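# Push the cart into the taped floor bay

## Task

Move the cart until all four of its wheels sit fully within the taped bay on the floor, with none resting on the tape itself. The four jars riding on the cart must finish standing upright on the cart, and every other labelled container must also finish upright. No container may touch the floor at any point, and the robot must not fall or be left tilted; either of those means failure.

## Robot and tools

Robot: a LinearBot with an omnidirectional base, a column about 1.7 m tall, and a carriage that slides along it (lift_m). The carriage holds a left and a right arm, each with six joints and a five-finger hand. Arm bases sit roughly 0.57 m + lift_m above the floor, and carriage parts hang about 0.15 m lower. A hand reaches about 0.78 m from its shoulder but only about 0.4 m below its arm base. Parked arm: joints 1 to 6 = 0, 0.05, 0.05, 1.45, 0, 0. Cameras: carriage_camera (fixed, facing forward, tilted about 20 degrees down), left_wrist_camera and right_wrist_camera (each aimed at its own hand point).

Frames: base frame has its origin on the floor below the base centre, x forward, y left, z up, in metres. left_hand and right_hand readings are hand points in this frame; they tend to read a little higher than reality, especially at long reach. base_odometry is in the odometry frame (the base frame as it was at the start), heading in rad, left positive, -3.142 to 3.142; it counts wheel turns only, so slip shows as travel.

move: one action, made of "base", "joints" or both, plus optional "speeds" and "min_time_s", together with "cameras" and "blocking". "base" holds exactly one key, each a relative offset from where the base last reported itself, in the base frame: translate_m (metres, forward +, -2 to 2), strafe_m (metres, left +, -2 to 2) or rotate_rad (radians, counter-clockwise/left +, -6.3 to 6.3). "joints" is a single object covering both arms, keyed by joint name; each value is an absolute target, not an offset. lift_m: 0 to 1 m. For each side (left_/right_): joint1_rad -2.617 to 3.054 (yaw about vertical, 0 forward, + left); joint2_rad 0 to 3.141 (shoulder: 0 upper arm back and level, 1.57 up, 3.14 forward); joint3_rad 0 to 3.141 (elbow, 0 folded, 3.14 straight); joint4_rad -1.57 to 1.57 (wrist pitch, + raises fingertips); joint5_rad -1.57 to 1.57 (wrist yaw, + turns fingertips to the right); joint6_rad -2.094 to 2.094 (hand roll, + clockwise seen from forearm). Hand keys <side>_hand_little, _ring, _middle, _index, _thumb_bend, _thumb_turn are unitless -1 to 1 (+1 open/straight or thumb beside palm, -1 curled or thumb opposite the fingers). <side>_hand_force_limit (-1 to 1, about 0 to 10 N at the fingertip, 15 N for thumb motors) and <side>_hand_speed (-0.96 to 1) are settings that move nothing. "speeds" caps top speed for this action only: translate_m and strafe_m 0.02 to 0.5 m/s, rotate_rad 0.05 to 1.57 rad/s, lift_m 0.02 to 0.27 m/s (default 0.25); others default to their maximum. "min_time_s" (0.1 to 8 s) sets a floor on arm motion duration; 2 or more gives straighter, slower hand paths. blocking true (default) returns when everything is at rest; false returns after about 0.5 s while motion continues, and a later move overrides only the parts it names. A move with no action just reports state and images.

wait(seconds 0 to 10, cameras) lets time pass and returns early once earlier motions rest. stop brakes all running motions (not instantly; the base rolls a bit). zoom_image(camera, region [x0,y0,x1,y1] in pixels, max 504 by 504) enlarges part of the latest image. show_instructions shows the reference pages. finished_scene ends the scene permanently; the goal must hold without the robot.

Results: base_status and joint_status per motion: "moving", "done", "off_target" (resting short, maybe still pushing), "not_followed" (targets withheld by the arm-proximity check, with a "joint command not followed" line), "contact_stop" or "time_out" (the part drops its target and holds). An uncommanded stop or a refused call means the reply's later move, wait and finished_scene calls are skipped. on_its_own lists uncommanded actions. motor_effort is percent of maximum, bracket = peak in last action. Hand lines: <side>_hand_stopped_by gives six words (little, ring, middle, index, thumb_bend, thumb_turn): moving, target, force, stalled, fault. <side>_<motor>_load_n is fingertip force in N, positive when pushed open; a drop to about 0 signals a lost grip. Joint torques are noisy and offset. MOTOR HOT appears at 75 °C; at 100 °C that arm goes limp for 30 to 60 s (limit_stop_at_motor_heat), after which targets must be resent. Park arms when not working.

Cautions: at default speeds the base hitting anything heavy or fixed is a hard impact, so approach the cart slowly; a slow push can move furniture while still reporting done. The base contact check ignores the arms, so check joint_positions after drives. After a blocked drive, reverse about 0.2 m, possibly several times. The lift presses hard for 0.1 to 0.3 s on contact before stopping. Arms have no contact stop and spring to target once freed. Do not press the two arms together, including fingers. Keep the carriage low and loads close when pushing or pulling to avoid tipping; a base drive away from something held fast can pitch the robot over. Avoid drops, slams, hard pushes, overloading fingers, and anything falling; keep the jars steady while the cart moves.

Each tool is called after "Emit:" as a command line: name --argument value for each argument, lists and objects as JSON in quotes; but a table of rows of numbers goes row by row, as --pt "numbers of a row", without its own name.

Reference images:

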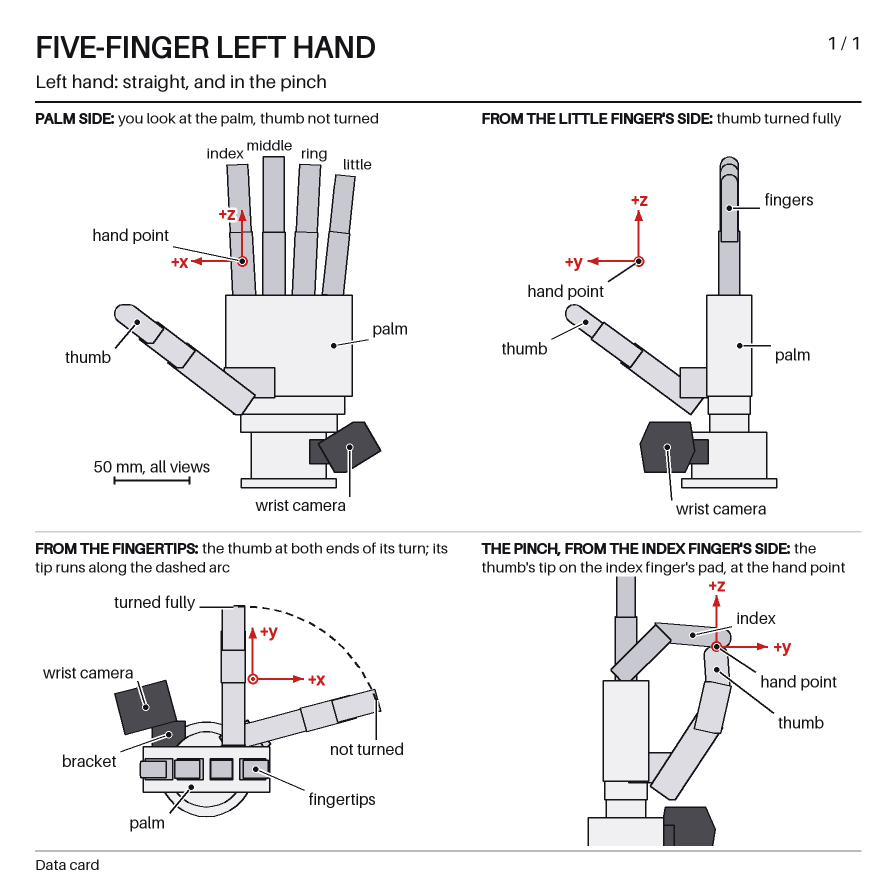

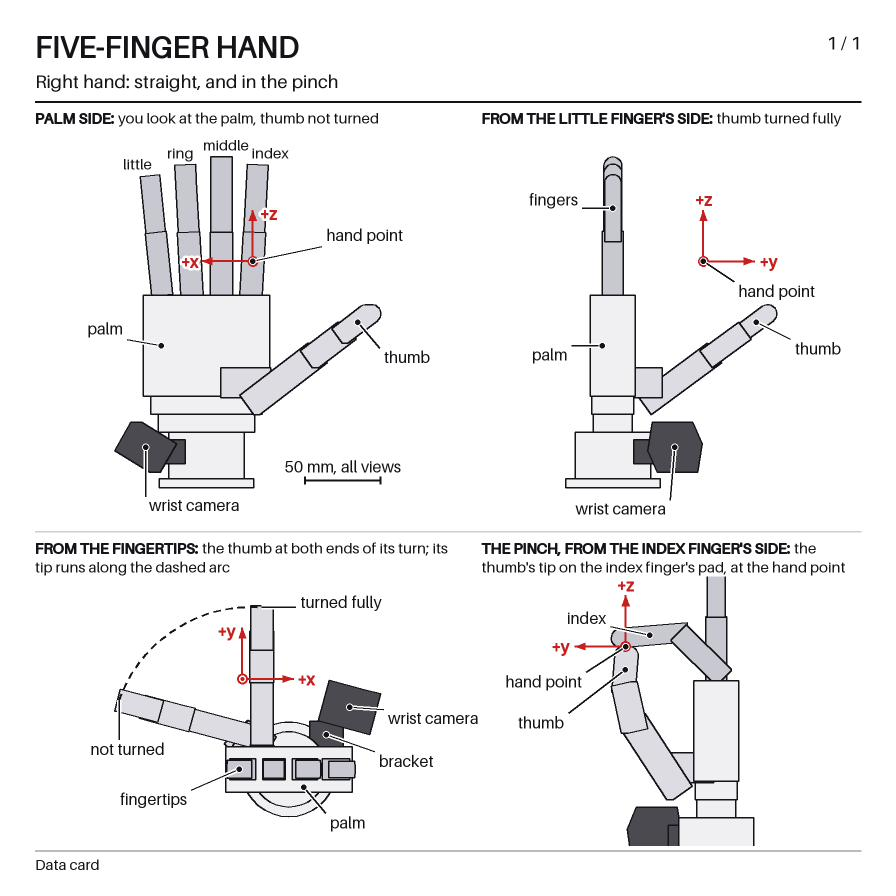

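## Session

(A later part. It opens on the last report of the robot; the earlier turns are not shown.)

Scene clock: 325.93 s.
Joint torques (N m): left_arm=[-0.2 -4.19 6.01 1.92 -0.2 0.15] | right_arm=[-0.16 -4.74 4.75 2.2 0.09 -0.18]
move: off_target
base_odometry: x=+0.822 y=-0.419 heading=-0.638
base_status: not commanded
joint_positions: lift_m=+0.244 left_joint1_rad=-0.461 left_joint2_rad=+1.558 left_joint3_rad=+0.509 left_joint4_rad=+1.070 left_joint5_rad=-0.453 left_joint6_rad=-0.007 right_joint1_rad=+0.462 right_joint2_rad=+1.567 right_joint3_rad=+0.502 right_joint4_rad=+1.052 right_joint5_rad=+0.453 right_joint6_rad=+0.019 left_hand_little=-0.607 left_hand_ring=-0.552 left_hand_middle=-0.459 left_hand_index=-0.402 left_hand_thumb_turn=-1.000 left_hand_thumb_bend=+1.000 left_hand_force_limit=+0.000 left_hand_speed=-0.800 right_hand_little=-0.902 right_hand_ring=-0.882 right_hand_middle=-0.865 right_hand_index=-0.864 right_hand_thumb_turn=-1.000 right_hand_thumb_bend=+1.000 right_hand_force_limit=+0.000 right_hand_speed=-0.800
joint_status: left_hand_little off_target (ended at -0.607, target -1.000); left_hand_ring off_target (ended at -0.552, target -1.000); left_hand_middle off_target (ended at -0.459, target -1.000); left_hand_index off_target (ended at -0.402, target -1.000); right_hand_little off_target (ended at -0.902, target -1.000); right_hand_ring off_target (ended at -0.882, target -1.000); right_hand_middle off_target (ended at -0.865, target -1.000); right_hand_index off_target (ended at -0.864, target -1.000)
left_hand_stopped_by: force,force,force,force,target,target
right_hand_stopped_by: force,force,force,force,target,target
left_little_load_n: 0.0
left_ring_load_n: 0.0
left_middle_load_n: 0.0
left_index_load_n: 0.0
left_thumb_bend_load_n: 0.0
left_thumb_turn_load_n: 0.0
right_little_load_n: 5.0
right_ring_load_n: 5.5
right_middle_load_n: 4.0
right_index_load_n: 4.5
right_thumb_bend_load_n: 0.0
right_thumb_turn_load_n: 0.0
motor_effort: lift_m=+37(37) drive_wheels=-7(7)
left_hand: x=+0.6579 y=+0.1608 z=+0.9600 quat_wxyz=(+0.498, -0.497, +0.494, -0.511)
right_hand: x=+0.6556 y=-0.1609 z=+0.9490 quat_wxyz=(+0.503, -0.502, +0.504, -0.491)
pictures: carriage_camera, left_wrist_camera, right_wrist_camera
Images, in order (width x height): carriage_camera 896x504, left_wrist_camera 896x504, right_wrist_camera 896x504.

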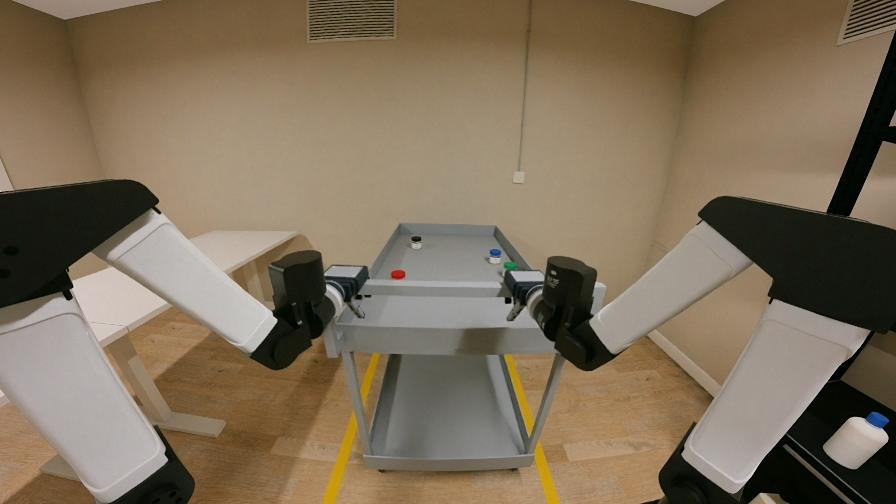

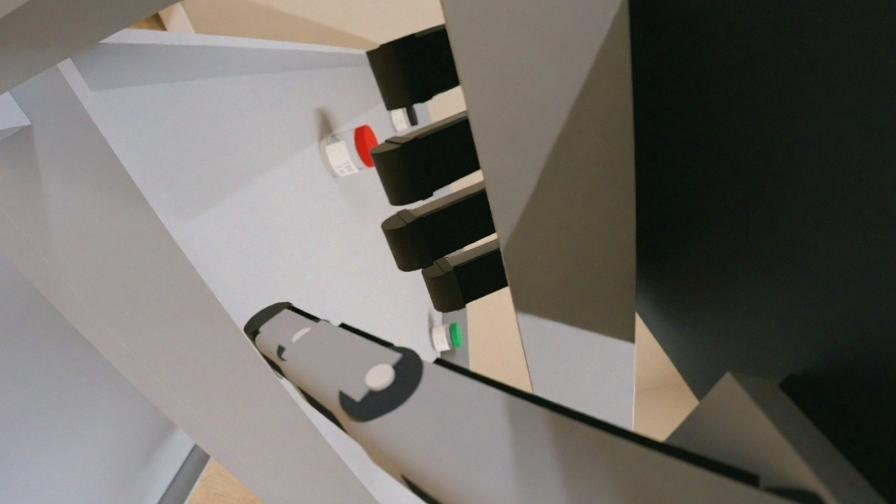

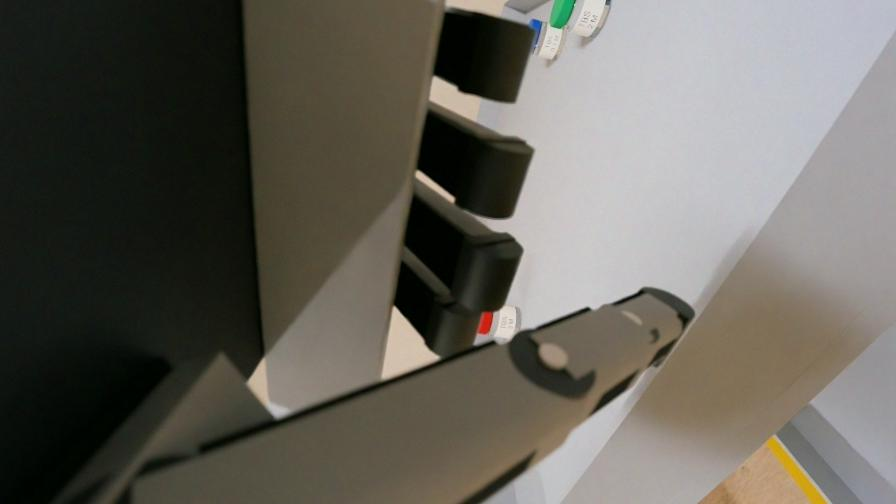

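Emit:
move --joints '{"left_hand_index": -0.98, "left_hand_middle": -0.98, "left_hand_ring": -0.98, "left_hand_little": -0.98}' --cameras '[]'

Emit:
move --joints '{"left_hand_thumb_bend": -1, "right_hand_thumb_bend": -1}' --cameras '["all"]'

Scene clock: 334.40 s.
Joint torques (N m): left_arm=[-0.23 -4.63 6.01 2.06 -0.2 0.15] | right_arm=[-0.17 -4.74 4.93 2.16 0.1 -0.18]
move: off_target
base_odometry: x=+0.822 y=-0.419 heading=-0.638
base_status: not commanded
joint_positions: lift_m=+0.244 left_joint1_rad=-0.461 left_joint2_rad=+1.562 left_joint3_rad=+0.509 left_joint4_rad=+1.056 left_joint5_rad=-0.453 left_joint6_rad=-0.007 right_joint1_rad=+0.462 right_joint2_rad=+1.567 right_joint3_rad=+0.500 right_joint4_rad=+1.055 right_joint5_rad=+0.453 right_joint6_rad=+0.019 left_hand_little=-0.678 left_hand_ring=-0.679 left_hand_middle=-0.733 left_hand_index=-0.732 left_hand_thumb_turn=-1.000 left_hand_thumb_bend=+1.000 left_hand_force_limit=+0.000 left_hand_speed=-0.800 right_hand_little=-0.902 right_hand_ring=-0.882 right_hand_middle=-0.865 right_hand_index=-0.864 right_hand_thumb_turn=-1.000 right_hand_thumb_bend=+1.000 right_hand_force_limit=+0.000 right_hand_speed=-0.800
joint_status: left_hand_little off_target (ended at -0.678, target -0.980); left_hand_ring off_target (ended at -0.679, target -0.980); left_hand_middle off_target (ended at -0.733, target -0.980); left_hand_index off_target (ended at -0.732, target -0.980)
left_hand_stopped_by: force,force,force,force,target,target
right_hand_stopped_by: force,force,force,force,target,target
left_little_load_n: 0.0
left_ring_load_n: 0.0
left_middle_load_n: 3.0
left_index_load_n: 5.5
left_thumb_bend_load_n: 0.0
left_thumb_turn_load_n: 0.0
right_little_load_n: 5.0
right_ring_load_n: 5.0
right_middle_load_n: 4.0
right_index_load_n: 4.5
right_thumb_bend_load_n: 0.0
right_thumb_turn_load_n: 0.0
motor_effort: lift_m=+37(37) drive_wheels=-7(7)
left_hand: x=+0.6573 y=+0.1613 z=+0.9545 quat_wxyz=(+0.496, -0.499, +0.500, -0.504)
right_hand: x=+0.6552 y=-0.1610 z=+0.9487 quat_wxyz=(+0.503, -0.502, +0.504, -0.491)

Scene clock: 341.63 s.
Joint torques (N m): left_arm=[-0.23 -4.57 5.98 2.05 -0.2 0.14] | right_arm=[-0.16 -4.74 4.93 2.16 0.09 -0.18]
move: off_target
base_odometry: x=+0.822 y=-0.419 heading=-0.638
base_status: not commanded
joint_positions: lift_m=+0.244 left_joint1_rad=-0.461 left_joint2_rad=+1.562 left_joint3_rad=+0.509 left_joint4_rad=+1.056 left_joint5_rad=-0.453 left_joint6_rad=-0.007 right_joint1_rad=+0.462 right_joint2_rad=+1.567 right_joint3_rad=+0.500 right_joint4_rad=+1.055 right_joint5_rad=+0.453 right_joint6_rad=+0.019 left_hand_little=-0.678 left_hand_ring=-0.679 left_hand_middle=-0.733 left_hand_index=-0.732 left_hand_thumb_turn=-1.000 left_hand_thumb_bend=+0.501 left_hand_force_limit=+0.000 left_hand_speed=-0.800 right_hand_little=-0.902 right_hand_ring=-0.882 right_hand_middle=-0.865 right_hand_index=-0.864 right_hand_thumb_turn=-1.000 right_hand_thumb_bend=+0.463 right_hand_force_limit=+0.000 right_hand_speed=-0.800
joint_status: left_hand_thumb_bend off_target (ended at +0.501, target -1.000); right_hand_thumb_bend off_target (ended at +0.463, target -1.000)
left_hand_stopped_by: force,force,force,force,force,target
right_hand_stopped_by: force,force,force,force,force,target
left_little_load_n: 0.0
left_ring_load_n: 0.0
left_middle_load_n: 3.5
left_index_load_n: 5.5
left_thumb_bend_load_n: 8.0
left_thumb_turn_load_n: 1.0
right_little_load_n: 5.0
right_ring_load_n: 5.5
right_middle_load_n: 4.0
right_index_load_n: 4.5
right_thumb_bend_load_n: 7.5
right_thumb_turn_load_n: 0.5
motor_effort: lift_m=+37(37) drive_wheels=-7(7)
left_hand: x=+0.6573 y=+0.1613 z=+0.9545 quat_wxyz=(+0.496, -0.499, +0.500, -0.504)
right_hand: x=+0.6552 y=-0.1610 z=+0.9487 quat_wxyz=(+0.503, -0.502, +0.504, -0.491)
pictures: carriage_camera, left_wrist_camera, right_wrist_camera
Images, in order (width x height): carriage_camera 896x504, left_wrist_camera 896x504, right_wrist_camera 896x504.

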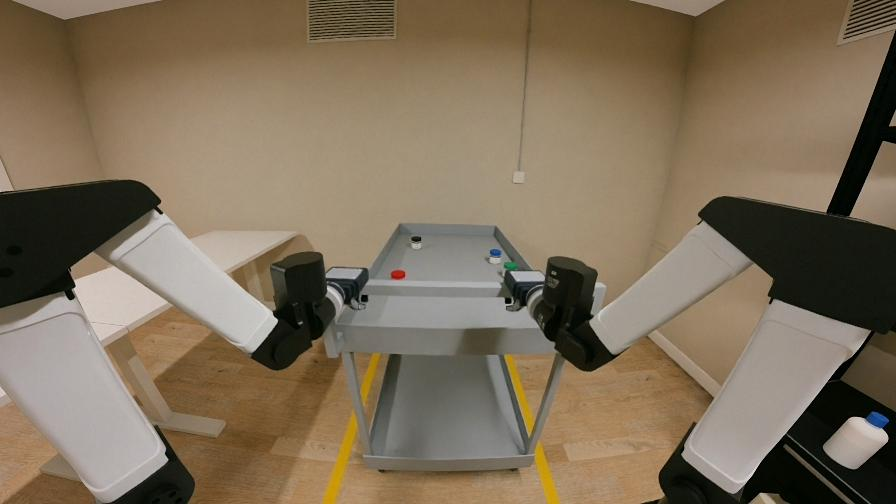

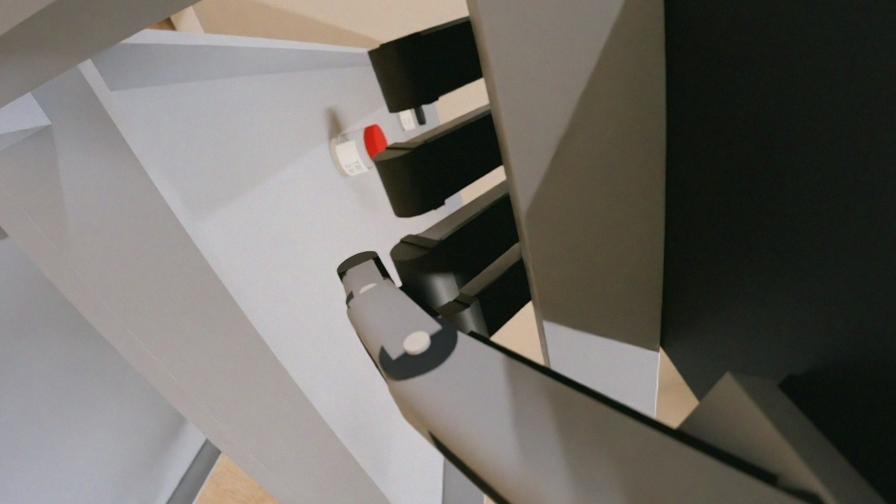

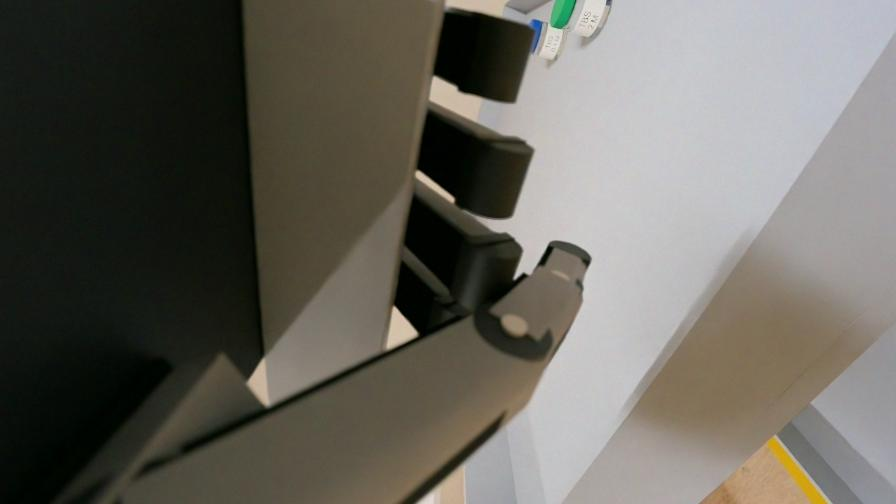

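Emit:
move --base '{"translate_m": -0.08}' --speeds '{"translate_m": 0.05}' --cameras '["all"]'

Emit:
zoom_image --camera "carriage_camera" --region '[300, 200, 600, 500]'

Scene clock: 348.80 s.
Joint torques (N m): left_arm=[-0.31 -4.88 6 2.02 -0.2 0.15] | right_arm=[-0.44 -4.71 5.27 2.1 0.05 -0.18]
move: done
base_odometry: x=+0.758 y=-0.372 heading=-0.638
base_status: done
joint_positions: lift_m=+0.244 left_joint1_rad=-0.461 left_joint2_rad=+1.565 left_joint3_rad=+0.509 left_joint4_rad=+1.060 left_joint5_rad=-0.453 left_joint6_rad=-0.007 right_joint1_rad=+0.466 right_joint2_rad=+1.567 right_joint3_rad=+0.495 right_joint4_rad=+1.060 right_joint5_rad=+0.455 right_joint6_rad=+0.019 left_hand_little=-0.678 left_hand_ring=-0.679 left_hand_middle=-0.733 left_hand_index=-0.732 left_hand_thumb_turn=-1.000 left_hand_thumb_bend=+0.501 left_hand_force_limit=+0.000 left_hand_speed=-0.800 right_hand_little=-0.902 right_hand_ring=-0.882 right_hand_middle=-0.865 right_hand_index=-0.864 right_hand_thumb_turn=-1.000 right_hand_thumb_bend=+0.463 right_hand_force_limit=+0.000 right_hand_speed=-0.800
joint_status: not commanded
left_hand_stopped_by: force,force,force,force,force,target
right_hand_stopped_by: force,force,force,force,force,target
left_little_load_n: 0.0
left_ring_load_n: 0.0
left_middle_load_n: 2.5
left_index_load_n: 0.0
left_thumb_bend_load_n: 8.0
left_thumb_turn_load_n: 1.0
right_little_load_n: 5.0
right_ring_load_n: 5.5
right_middle_load_n: 4.0
right_index_load_n: 4.5
right_thumb_bend_load_n: 7.5
right_thumb_turn_load_n: 0.5
motor_effort: lift_m=+37(37) drive_wheels=-9(15)
left_hand: x=+0.6578 y=+0.1614 z=+0.9548 quat_wxyz=(+0.497, -0.499, +0.499, -0.505)
right_hand: x=+0.6541 y=-0.1602 z=+0.9483 quat_wxyz=(+0.504, -0.502, +0.503, -0.491)
pictures: carriage_camera, left_wrist_camera, right_wrist_camera
Images, in order (width x height): carriage_camera 896x504, left_wrist_camera 896x504, right_wrist_camera 896x504.

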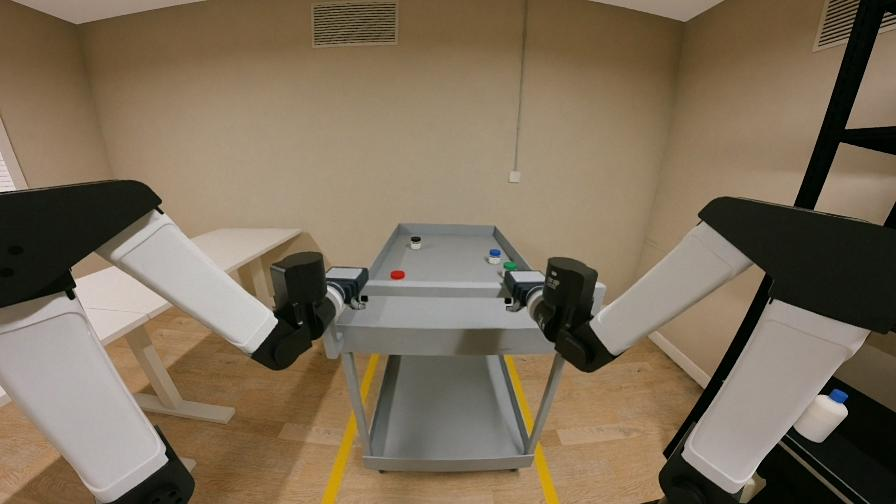

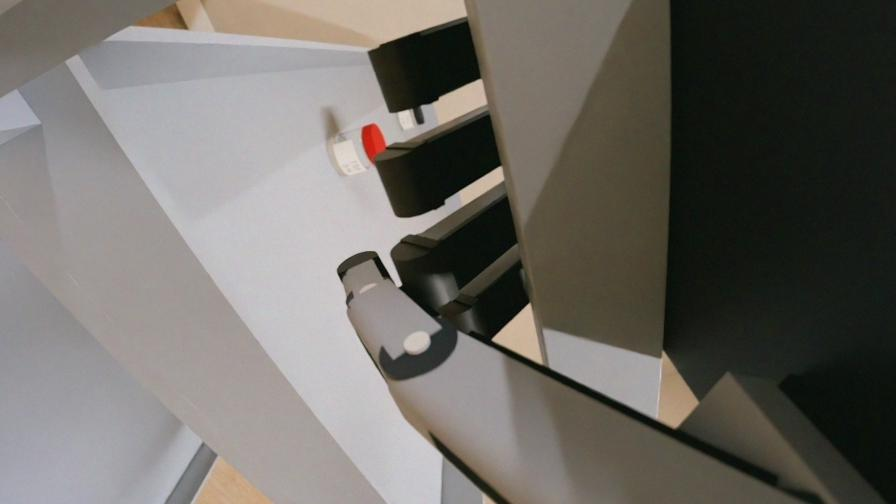

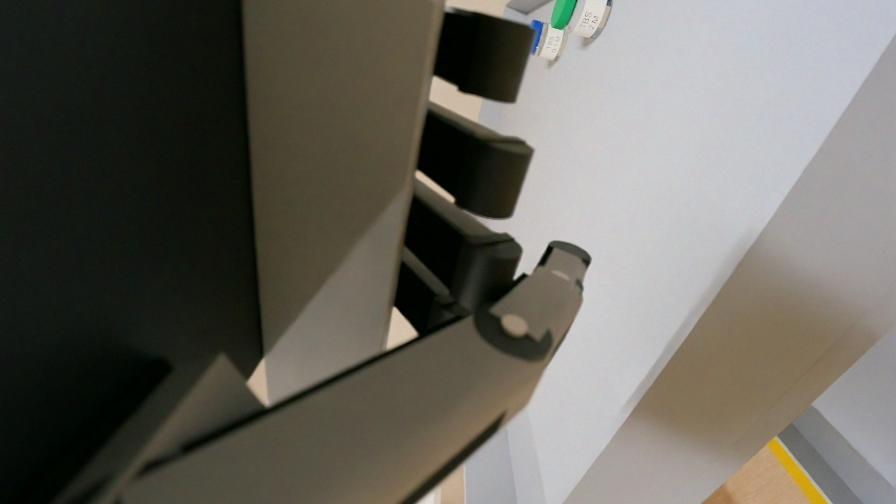

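Scaled by 1.680 from the camera's image (finer frame: 1280x720).

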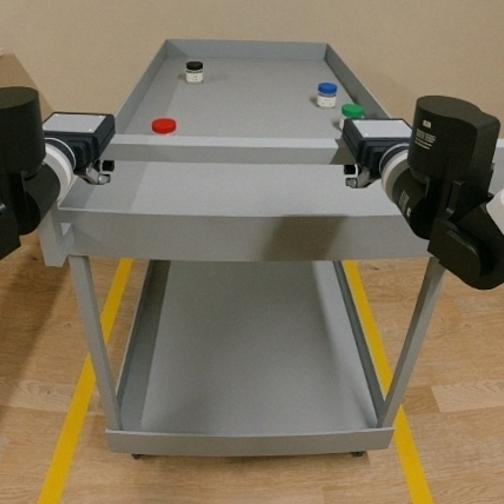

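Emit:
move --base '{"translate_m": -0.15}' --speeds '{"translate_m": 0.06}' --cameras '["all"]'

Emit:
zoom_image --camera "carriage_camera" --region '[300, 200, 600, 500]'

Scene clock: 360.40 s.
Joint torques (N m): left_arm=[-0.27 -4.81 5.94 2.01 -0.2 0.15] | right_arm=[-0.57 -4.96 5.26 2.03 0.1 -0.17]
move: done
base_odometry: x=+0.638 y=-0.282 heading=-0.638
base_status: done
joint_positions: lift_m=+0.244 left_joint1_rad=-0.461 left_joint2_rad=+1.565 left_joint3_rad=+0.509 left_joint4_rad=+1.061 left_joint5_rad=-0.453 left_joint6_rad=-0.006 right_joint1_rad=+0.467 right_joint2_rad=+1.570 right_joint3_rad=+0.495 right_joint4_rad=+1.065 right_joint5_rad=+0.451 right_joint6_rad=+0.018 left_hand_little=-0.678 left_hand_ring=-0.679 left_hand_middle=-0.733 left_hand_index=-0.732 left_hand_thumb_turn=-1.000 left_hand_thumb_bend=+0.501 left_hand_force_limit=+0.000 left_hand_speed=-0.800 right_hand_little=-0.902 right_hand_ring=-0.882 right_hand_middle=-0.865 right_hand_index=-0.864 right_hand_thumb_turn=-1.000 right_hand_thumb_bend=+0.463 right_hand_force_limit=+0.000 right_hand_speed=-0.800
joint_status: not commanded
left_hand_stopped_by: force,force,force,force,force,target
right_hand_stopped_by: force,force,force,force,force,target
left_little_load_n: 0.0
left_ring_load_n: 0.0
left_middle_load_n: 2.5
left_index_load_n: 0.0
left_thumb_bend_load_n: 8.0
left_thumb_turn_load_n: 1.0
right_little_load_n: 4.5
right_ring_load_n: 5.0
right_middle_load_n: 4.0
right_index_load_n: 4.0
right_thumb_bend_load_n: 7.5
right_thumb_turn_load_n: 0.5
motor_effort: lift_m=+37(37) drive_wheels=-3(17)
left_hand: x=+0.6578 y=+0.1615 z=+0.9549 quat_wxyz=(+0.497, -0.499, +0.499, -0.505)
right_hand: x=+0.6541 y=-0.1591 z=+0.9483 quat_wxyz=(+0.505, -0.503, +0.502, -0.490)
pictures: carriage_camera, left_wrist_camera, right_wrist_camera
Images, in order (width x height): carriage_camera 896x504, left_wrist_camera 896x504, right_wrist_camera 896x504.

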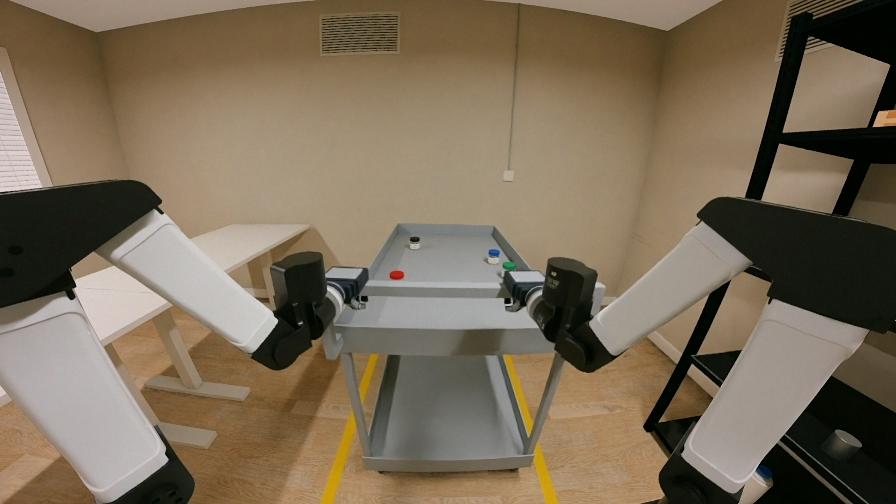

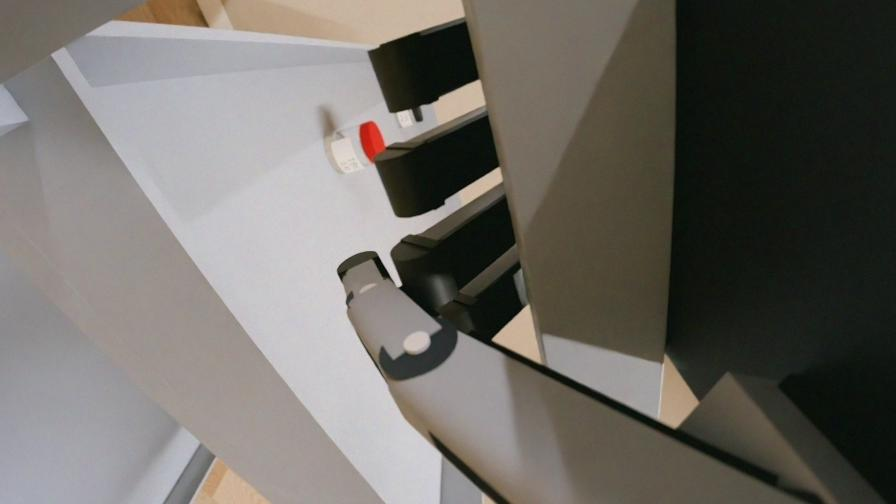

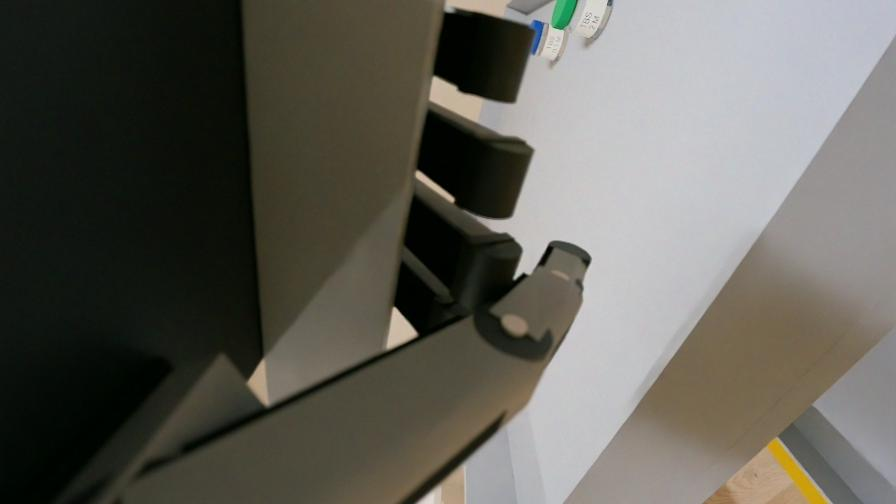

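Scaled by 1.680 from the camera's image (finer frame: 1280x720).

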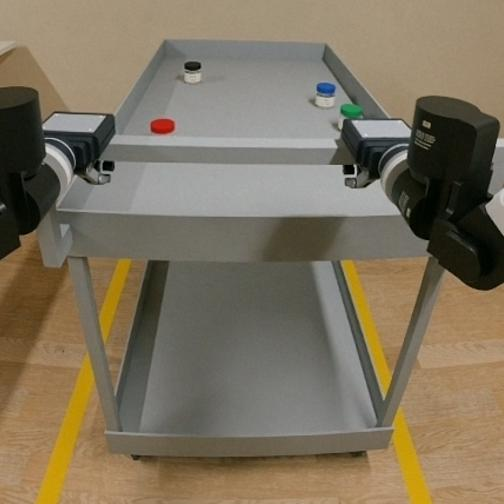

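Emit:
move --base '{"translate_m": -0.04}' --speeds '{"translate_m": 0.05}' --cameras '["carriage_camera"]'

Emit:
zoom_image --camera "carriage_camera" --region '[310, 340, 450, 504]'

Emit:
zoom_image --camera "carriage_camera" --region '[450, 340, 590, 504]'

Scene clock: 378.60 s.
Joint torques (N m): left_arm=[-0.28 -4.7 6 1.99 -0.18 0.14] | right_arm=[-0.5 -4.97 5.19 2.08 0.11 -0.08]
move: done
base_odometry: x=+0.606 y=-0.258 heading=-0.638
base_status: done
joint_positions: lift_m=+0.244 left_joint1_rad=-0.461 left_joint2_rad=+1.565 left_joint3_rad=+0.509 left_joint4_rad=+1.062 left_joint5_rad=-0.454 left_joint6_rad=-0.006 right_joint1_rad=+0.466 right_joint2_rad=+1.570 right_joint3_rad=+0.497 right_joint4_rad=+1.063 right_joint5_rad=+0.451 right_joint6_rad=+0.012 left_hand_little=-0.678 left_hand_ring=-0.679 left_hand_middle=-0.733 left_hand_index=-0.732 left_hand_thumb_turn=-1.000 left_hand_thumb_bend=+0.501 left_hand_force_limit=+0.000 left_hand_speed=-0.800 right_hand_little=-0.902 right_hand_ring=-0.883 right_hand_middle=-0.865 right_hand_index=-0.865 right_hand_thumb_turn=-1.000 right_hand_thumb_bend=+0.463 right_hand_force_limit=+0.000 right_hand_speed=-0.800
joint_status: not commanded
left_hand_stopped_by: force,force,force,force,force,target
right_hand_stopped_by: force,force,force,force,force,target
left_little_load_n: 0.0
left_ring_load_n: 0.0
left_middle_load_n: 2.0
left_index_load_n: 0.0
left_thumb_bend_load_n: 7.5
left_thumb_turn_load_n: 1.0
right_little_load_n: 0.0
right_ring_load_n: 0.0
right_middle_load_n: 3.5
right_index_load_n: 0.0
right_thumb_bend_load_n: 7.5
right_thumb_turn_load_n: 0.5
motor_effort: lift_m=+37(37) drive_wheels=-2(14)
left_hand: x=+0.6579 y=+0.1616 z=+0.9551 quat_wxyz=(+0.497, -0.499, +0.498, -0.505)
right_hand: x=+0.6543 y=-0.1596 z=+0.9481 quat_wxyz=(+0.503, -0.504, +0.500, -0.492)
Images, in order (width x height): carriage_camera 896x504.

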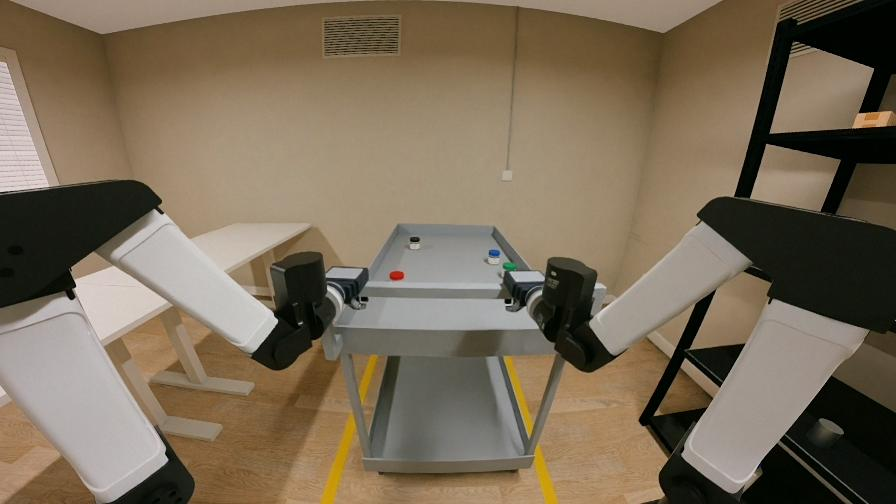

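Scaled by 3.073 from the camera's image (finer frame: 1280x720).

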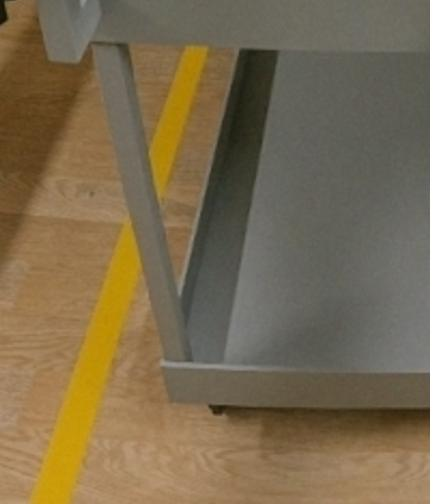

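Scaled by 3.073 from the camera's image (finer frame: 1280x720).

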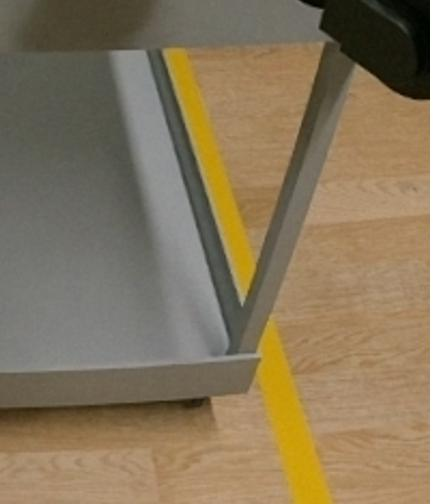

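Emit:
move --joints '{"left_hand_thumb_bend": 1, "right_hand_thumb_bend": 1, "left_hand_speed": -0.5, "right_hand_speed": -0.5}' --cameras '[]'

Emit:
move --joints '{"left_hand_index": 1, "left_hand_middle": 1, "left_hand_ring": 1, "left_hand_little": 1, "right_hand_index": 1, "right_hand_middle": 1, "right_hand_ring": 1, "right_hand_little": 1}' --cameras '["all"]'

Scene clock: 394.93 s.
Joint torques (N m): left_arm=[-0.24 -4.77 5.96 1.99 -0.2 0.14] | right_arm=[-0.51 -4.96 5.19 2.07 0.11 -0.09]
move: done
base_odometry: x=+0.606 y=-0.258 heading=-0.638
base_status: not commanded
joint_positions: lift_m=+0.244 left_joint1_rad=-0.461 left_joint2_rad=+1.565 left_joint3_rad=+0.509 left_joint4_rad=+1.062 left_joint5_rad=-0.454 left_joint6_rad=-0.006 right_joint1_rad=+0.466 right_joint2_rad=+1.570 right_joint3_rad=+0.497 right_joint4_rad=+1.063 right_joint5_rad=+0.451 right_joint6_rad=+0.011 left_hand_little=-0.678 left_hand_ring=-0.679 left_hand_middle=-0.733 left_hand_index=-0.732 left_hand_thumb_turn=-1.000 left_hand_thumb_bend=+1.000 left_hand_force_limit=+0.000 left_hand_speed=-0.500 right_hand_little=-0.902 right_hand_ring=-0.883 right_hand_middle=-0.865 right_hand_index=-0.865 right_hand_thumb_turn=-1.000 right_hand_thumb_bend=+1.000 right_hand_force_limit=+0.000 right_hand_speed=-0.500
joint_status: all done
left_hand_stopped_by: force,force,force,force,target,target
right_hand_stopped_by: force,force,force,force,target,target
left_little_load_n: 0.0
left_ring_load_n: 0.0
left_middle_load_n: 0.0
left_index_load_n: 0.0
left_thumb_bend_load_n: 0.0
left_thumb_turn_load_n: 0.0
right_little_load_n: 0.0
right_ring_load_n: 0.0
right_middle_load_n: 0.0
right_index_load_n: 0.0
right_thumb_bend_load_n: 0.0
right_thumb_turn_load_n: 0.0
motor_effort: lift_m=+37(37) drive_wheels=-2(2)
left_hand: x=+0.6579 y=+0.1616 z=+0.9551 quat_wxyz=(+0.497, -0.499, +0.498, -0.505)
right_hand: x=+0.6544 y=-0.1596 z=+0.9481 quat_wxyz=(+0.503, -0.504, +0.500, -0.492)

Scene clock: 396.80 s.
Joint torques (N m): left_arm=[-0.25 -4.78 6.04 2.02 -0.2 0.14] | right_arm=[-0.5 -4.98 5.2 2.09 0.11 -0.09]
move: done
base_odometry: x=+0.606 y=-0.258 heading=-0.638
base_status: not commanded
joint_positions: lift_m=+0.244 left_joint1_rad=-0.461 left_joint2_rad=+1.565 left_joint3_rad=+0.509 left_joint4_rad=+1.062 left_joint5_rad=-0.454 left_joint6_rad=-0.006 right_joint1_rad=+0.466 right_joint2_rad=+1.570 right_joint3_rad=+0.497 right_joint4_rad=+1.063 right_joint5_rad=+0.451 right_joint6_rad=+0.010 left_hand_little=+1.000 left_hand_ring=+1.000 left_hand_middle=+1.000 left_hand_index=+1.000 left_hand_thumb_turn=-1.000 left_hand_thumb_bend=+1.000 left_hand_force_limit=+0.000 left_hand_speed=-0.500 right_hand_little=+1.000 right_hand_ring=+1.000 right_hand_middle=+1.000 right_hand_index=+1.000 right_hand_thumb_turn=-1.000 right_hand_thumb_bend=+1.000 right_hand_force_limit=+0.000 right_hand_speed=-0.500
joint_status: all done
left_hand_stopped_by: target,target,target,target,target,target
right_hand_stopped_by: target,target,target,target,target,target
left_little_load_n: 0.0
left_ring_load_n: 0.0
left_middle_load_n: 0.0
left_index_load_n: 0.0
left_thumb_bend_load_n: 0.0
left_thumb_turn_load_n: 0.0
right_little_load_n: -0.5
right_ring_load_n: 0.0
right_middle_load_n: 0.0
right_index_load_n: 0.0
right_thumb_bend_load_n: 0.0
right_thumb_turn_load_n: 0.0
motor_effort: lift_m=+37(37) drive_wheels=-2(2)
left_hand: x=+0.6579 y=+0.1616 z=+0.9551 quat_wxyz=(+0.497, -0.499, +0.498, -0.505)
right_hand: x=+0.6544 y=-0.1597 z=+0.9481 quat_wxyz=(+0.503, -0.505, +0.500, -0.493)
pictures: carriage_camera, left_wrist_camera, right_wrist_camera
Images, in order (width x height): carriage_camera 896x504, left_wrist_camera 896x504, right_wrist_camera 896x504.

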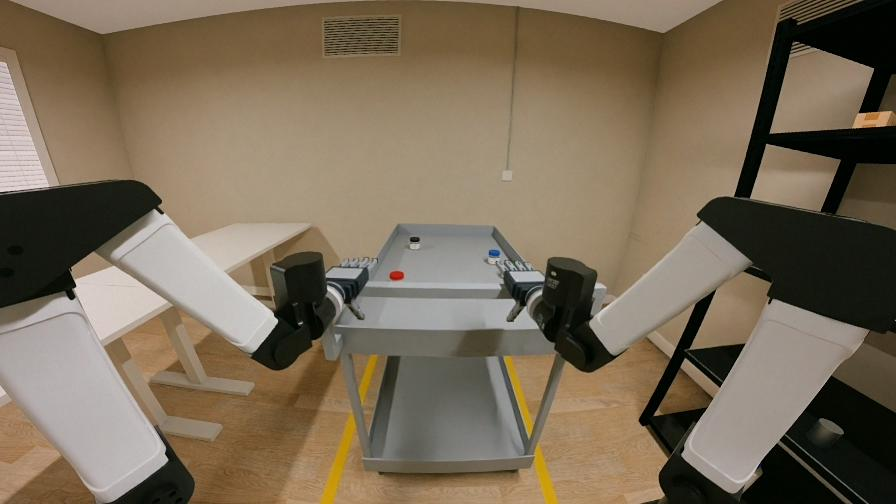

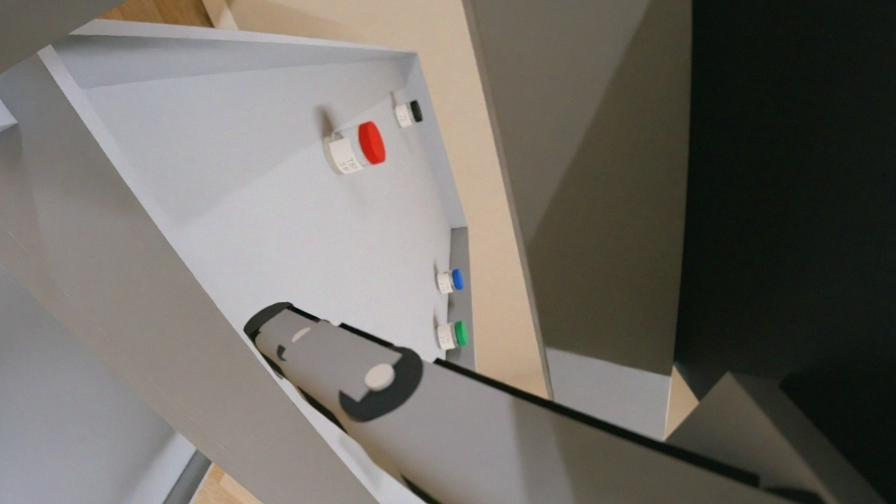

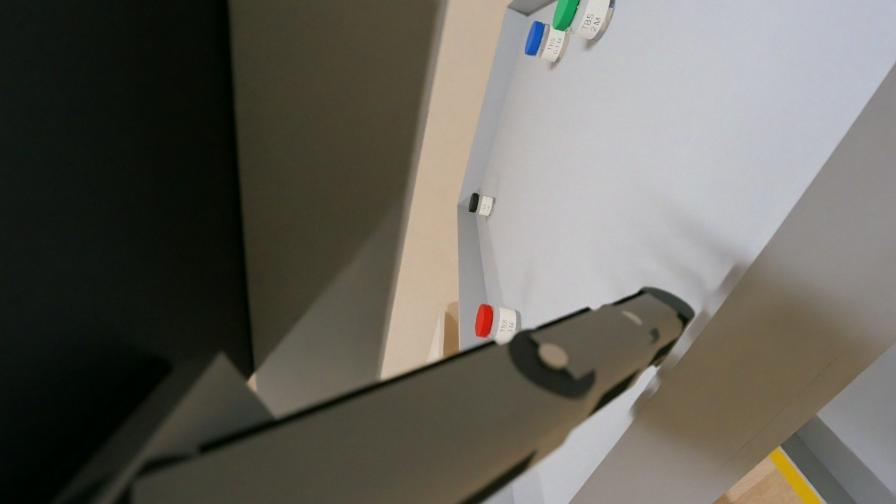

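Emit:
move --base '{"translate_m": -0.045}' --speeds '{"translate_m": 0.05}' --cameras '["left_wrist_camera", "right_wrist_camera"]'

Scene clock: 405.00 s.
Joint torques (N m): left_arm=[-0.24 -4.82 5.96 2 -0.19 0.16] | right_arm=[-0.5 -4.96 5.24 2.07 0.08 -0.08]
move: done
base_odometry: x=+0.570 y=-0.231 heading=-0.638
base_status: done
joint_positions: lift_m=+0.244 left_joint1_rad=-0.461 left_joint2_rad=+1.565 left_joint3_rad=+0.509 left_joint4_rad=+1.062 left_joint5_rad=-0.455 left_joint6_rad=-0.006 right_joint1_rad=+0.466 right_joint2_rad=+1.570 right_joint3_rad=+0.497 right_joint4_rad=+1.064 right_joint5_rad=+0.454 right_joint6_rad=+0.010 left_hand_little=+1.000 left_hand_ring=+1.000 left_hand_middle=+1.000 left_hand_index=+1.000 left_hand_thumb_turn=-1.000 left_hand_thumb_bend=+1.000 left_hand_force_limit=+0.000 left_hand_speed=-0.500 right_hand_little=+1.000 right_hand_ring=+1.000 right_hand_middle=+1.000 right_hand_index=+1.000 right_hand_thumb_turn=-1.000 right_hand_thumb_bend=+1.000 right_hand_force_limit=+0.000 right_hand_speed=-0.500
joint_status: not commanded
left_hand_stopped_by: target,target,target,target,target,target
right_hand_stopped_by: target,target,target,target,target,target
left_little_load_n: 0.0
left_ring_load_n: 0.0
left_middle_load_n: 0.0
left_index_load_n: -0.5
left_thumb_bend_load_n: 0.0
left_thumb_turn_load_n: 0.0
right_little_load_n: 0.0
right_ring_load_n: 0.0
right_middle_load_n: 0.0
right_index_load_n: 0.0
right_thumb_bend_load_n: 0.0
right_thumb_turn_load_n: 0.0
motor_effort: lift_m=+37(37) drive_wheels=-2(10)
left_hand: x=+0.6579 y=+0.1617 z=+0.9553 quat_wxyz=(+0.498, -0.499, +0.498, -0.505)
right_hand: x=+0.6545 y=-0.1601 z=+0.9483 quat_wxyz=(+0.502, -0.504, +0.500, -0.493)
Images, in order (width x height): left_wrist_camera 896x504, right_wrist_camera 896x504.

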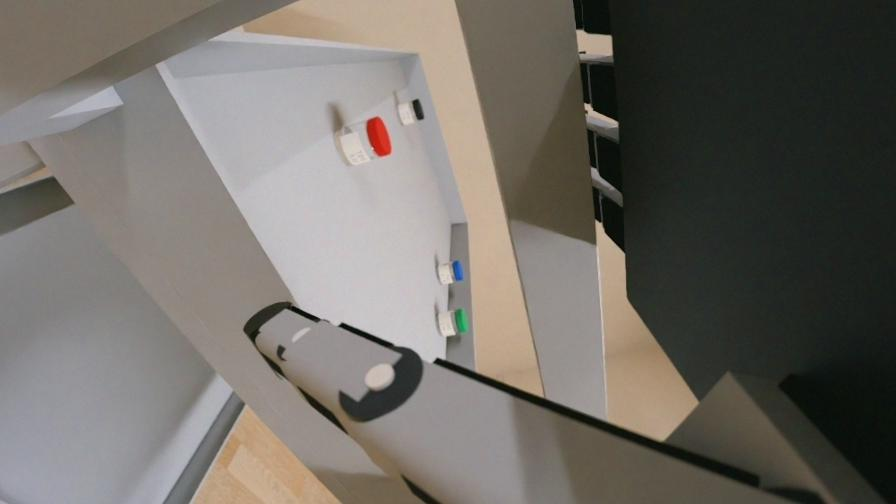

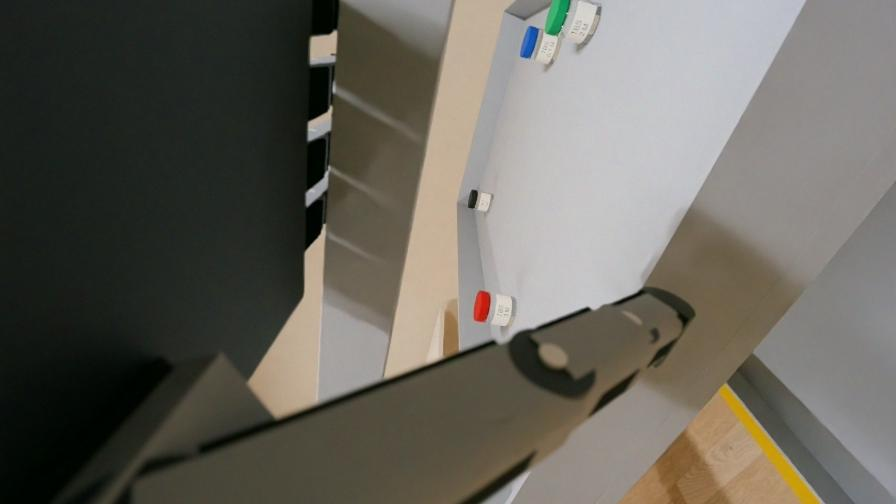

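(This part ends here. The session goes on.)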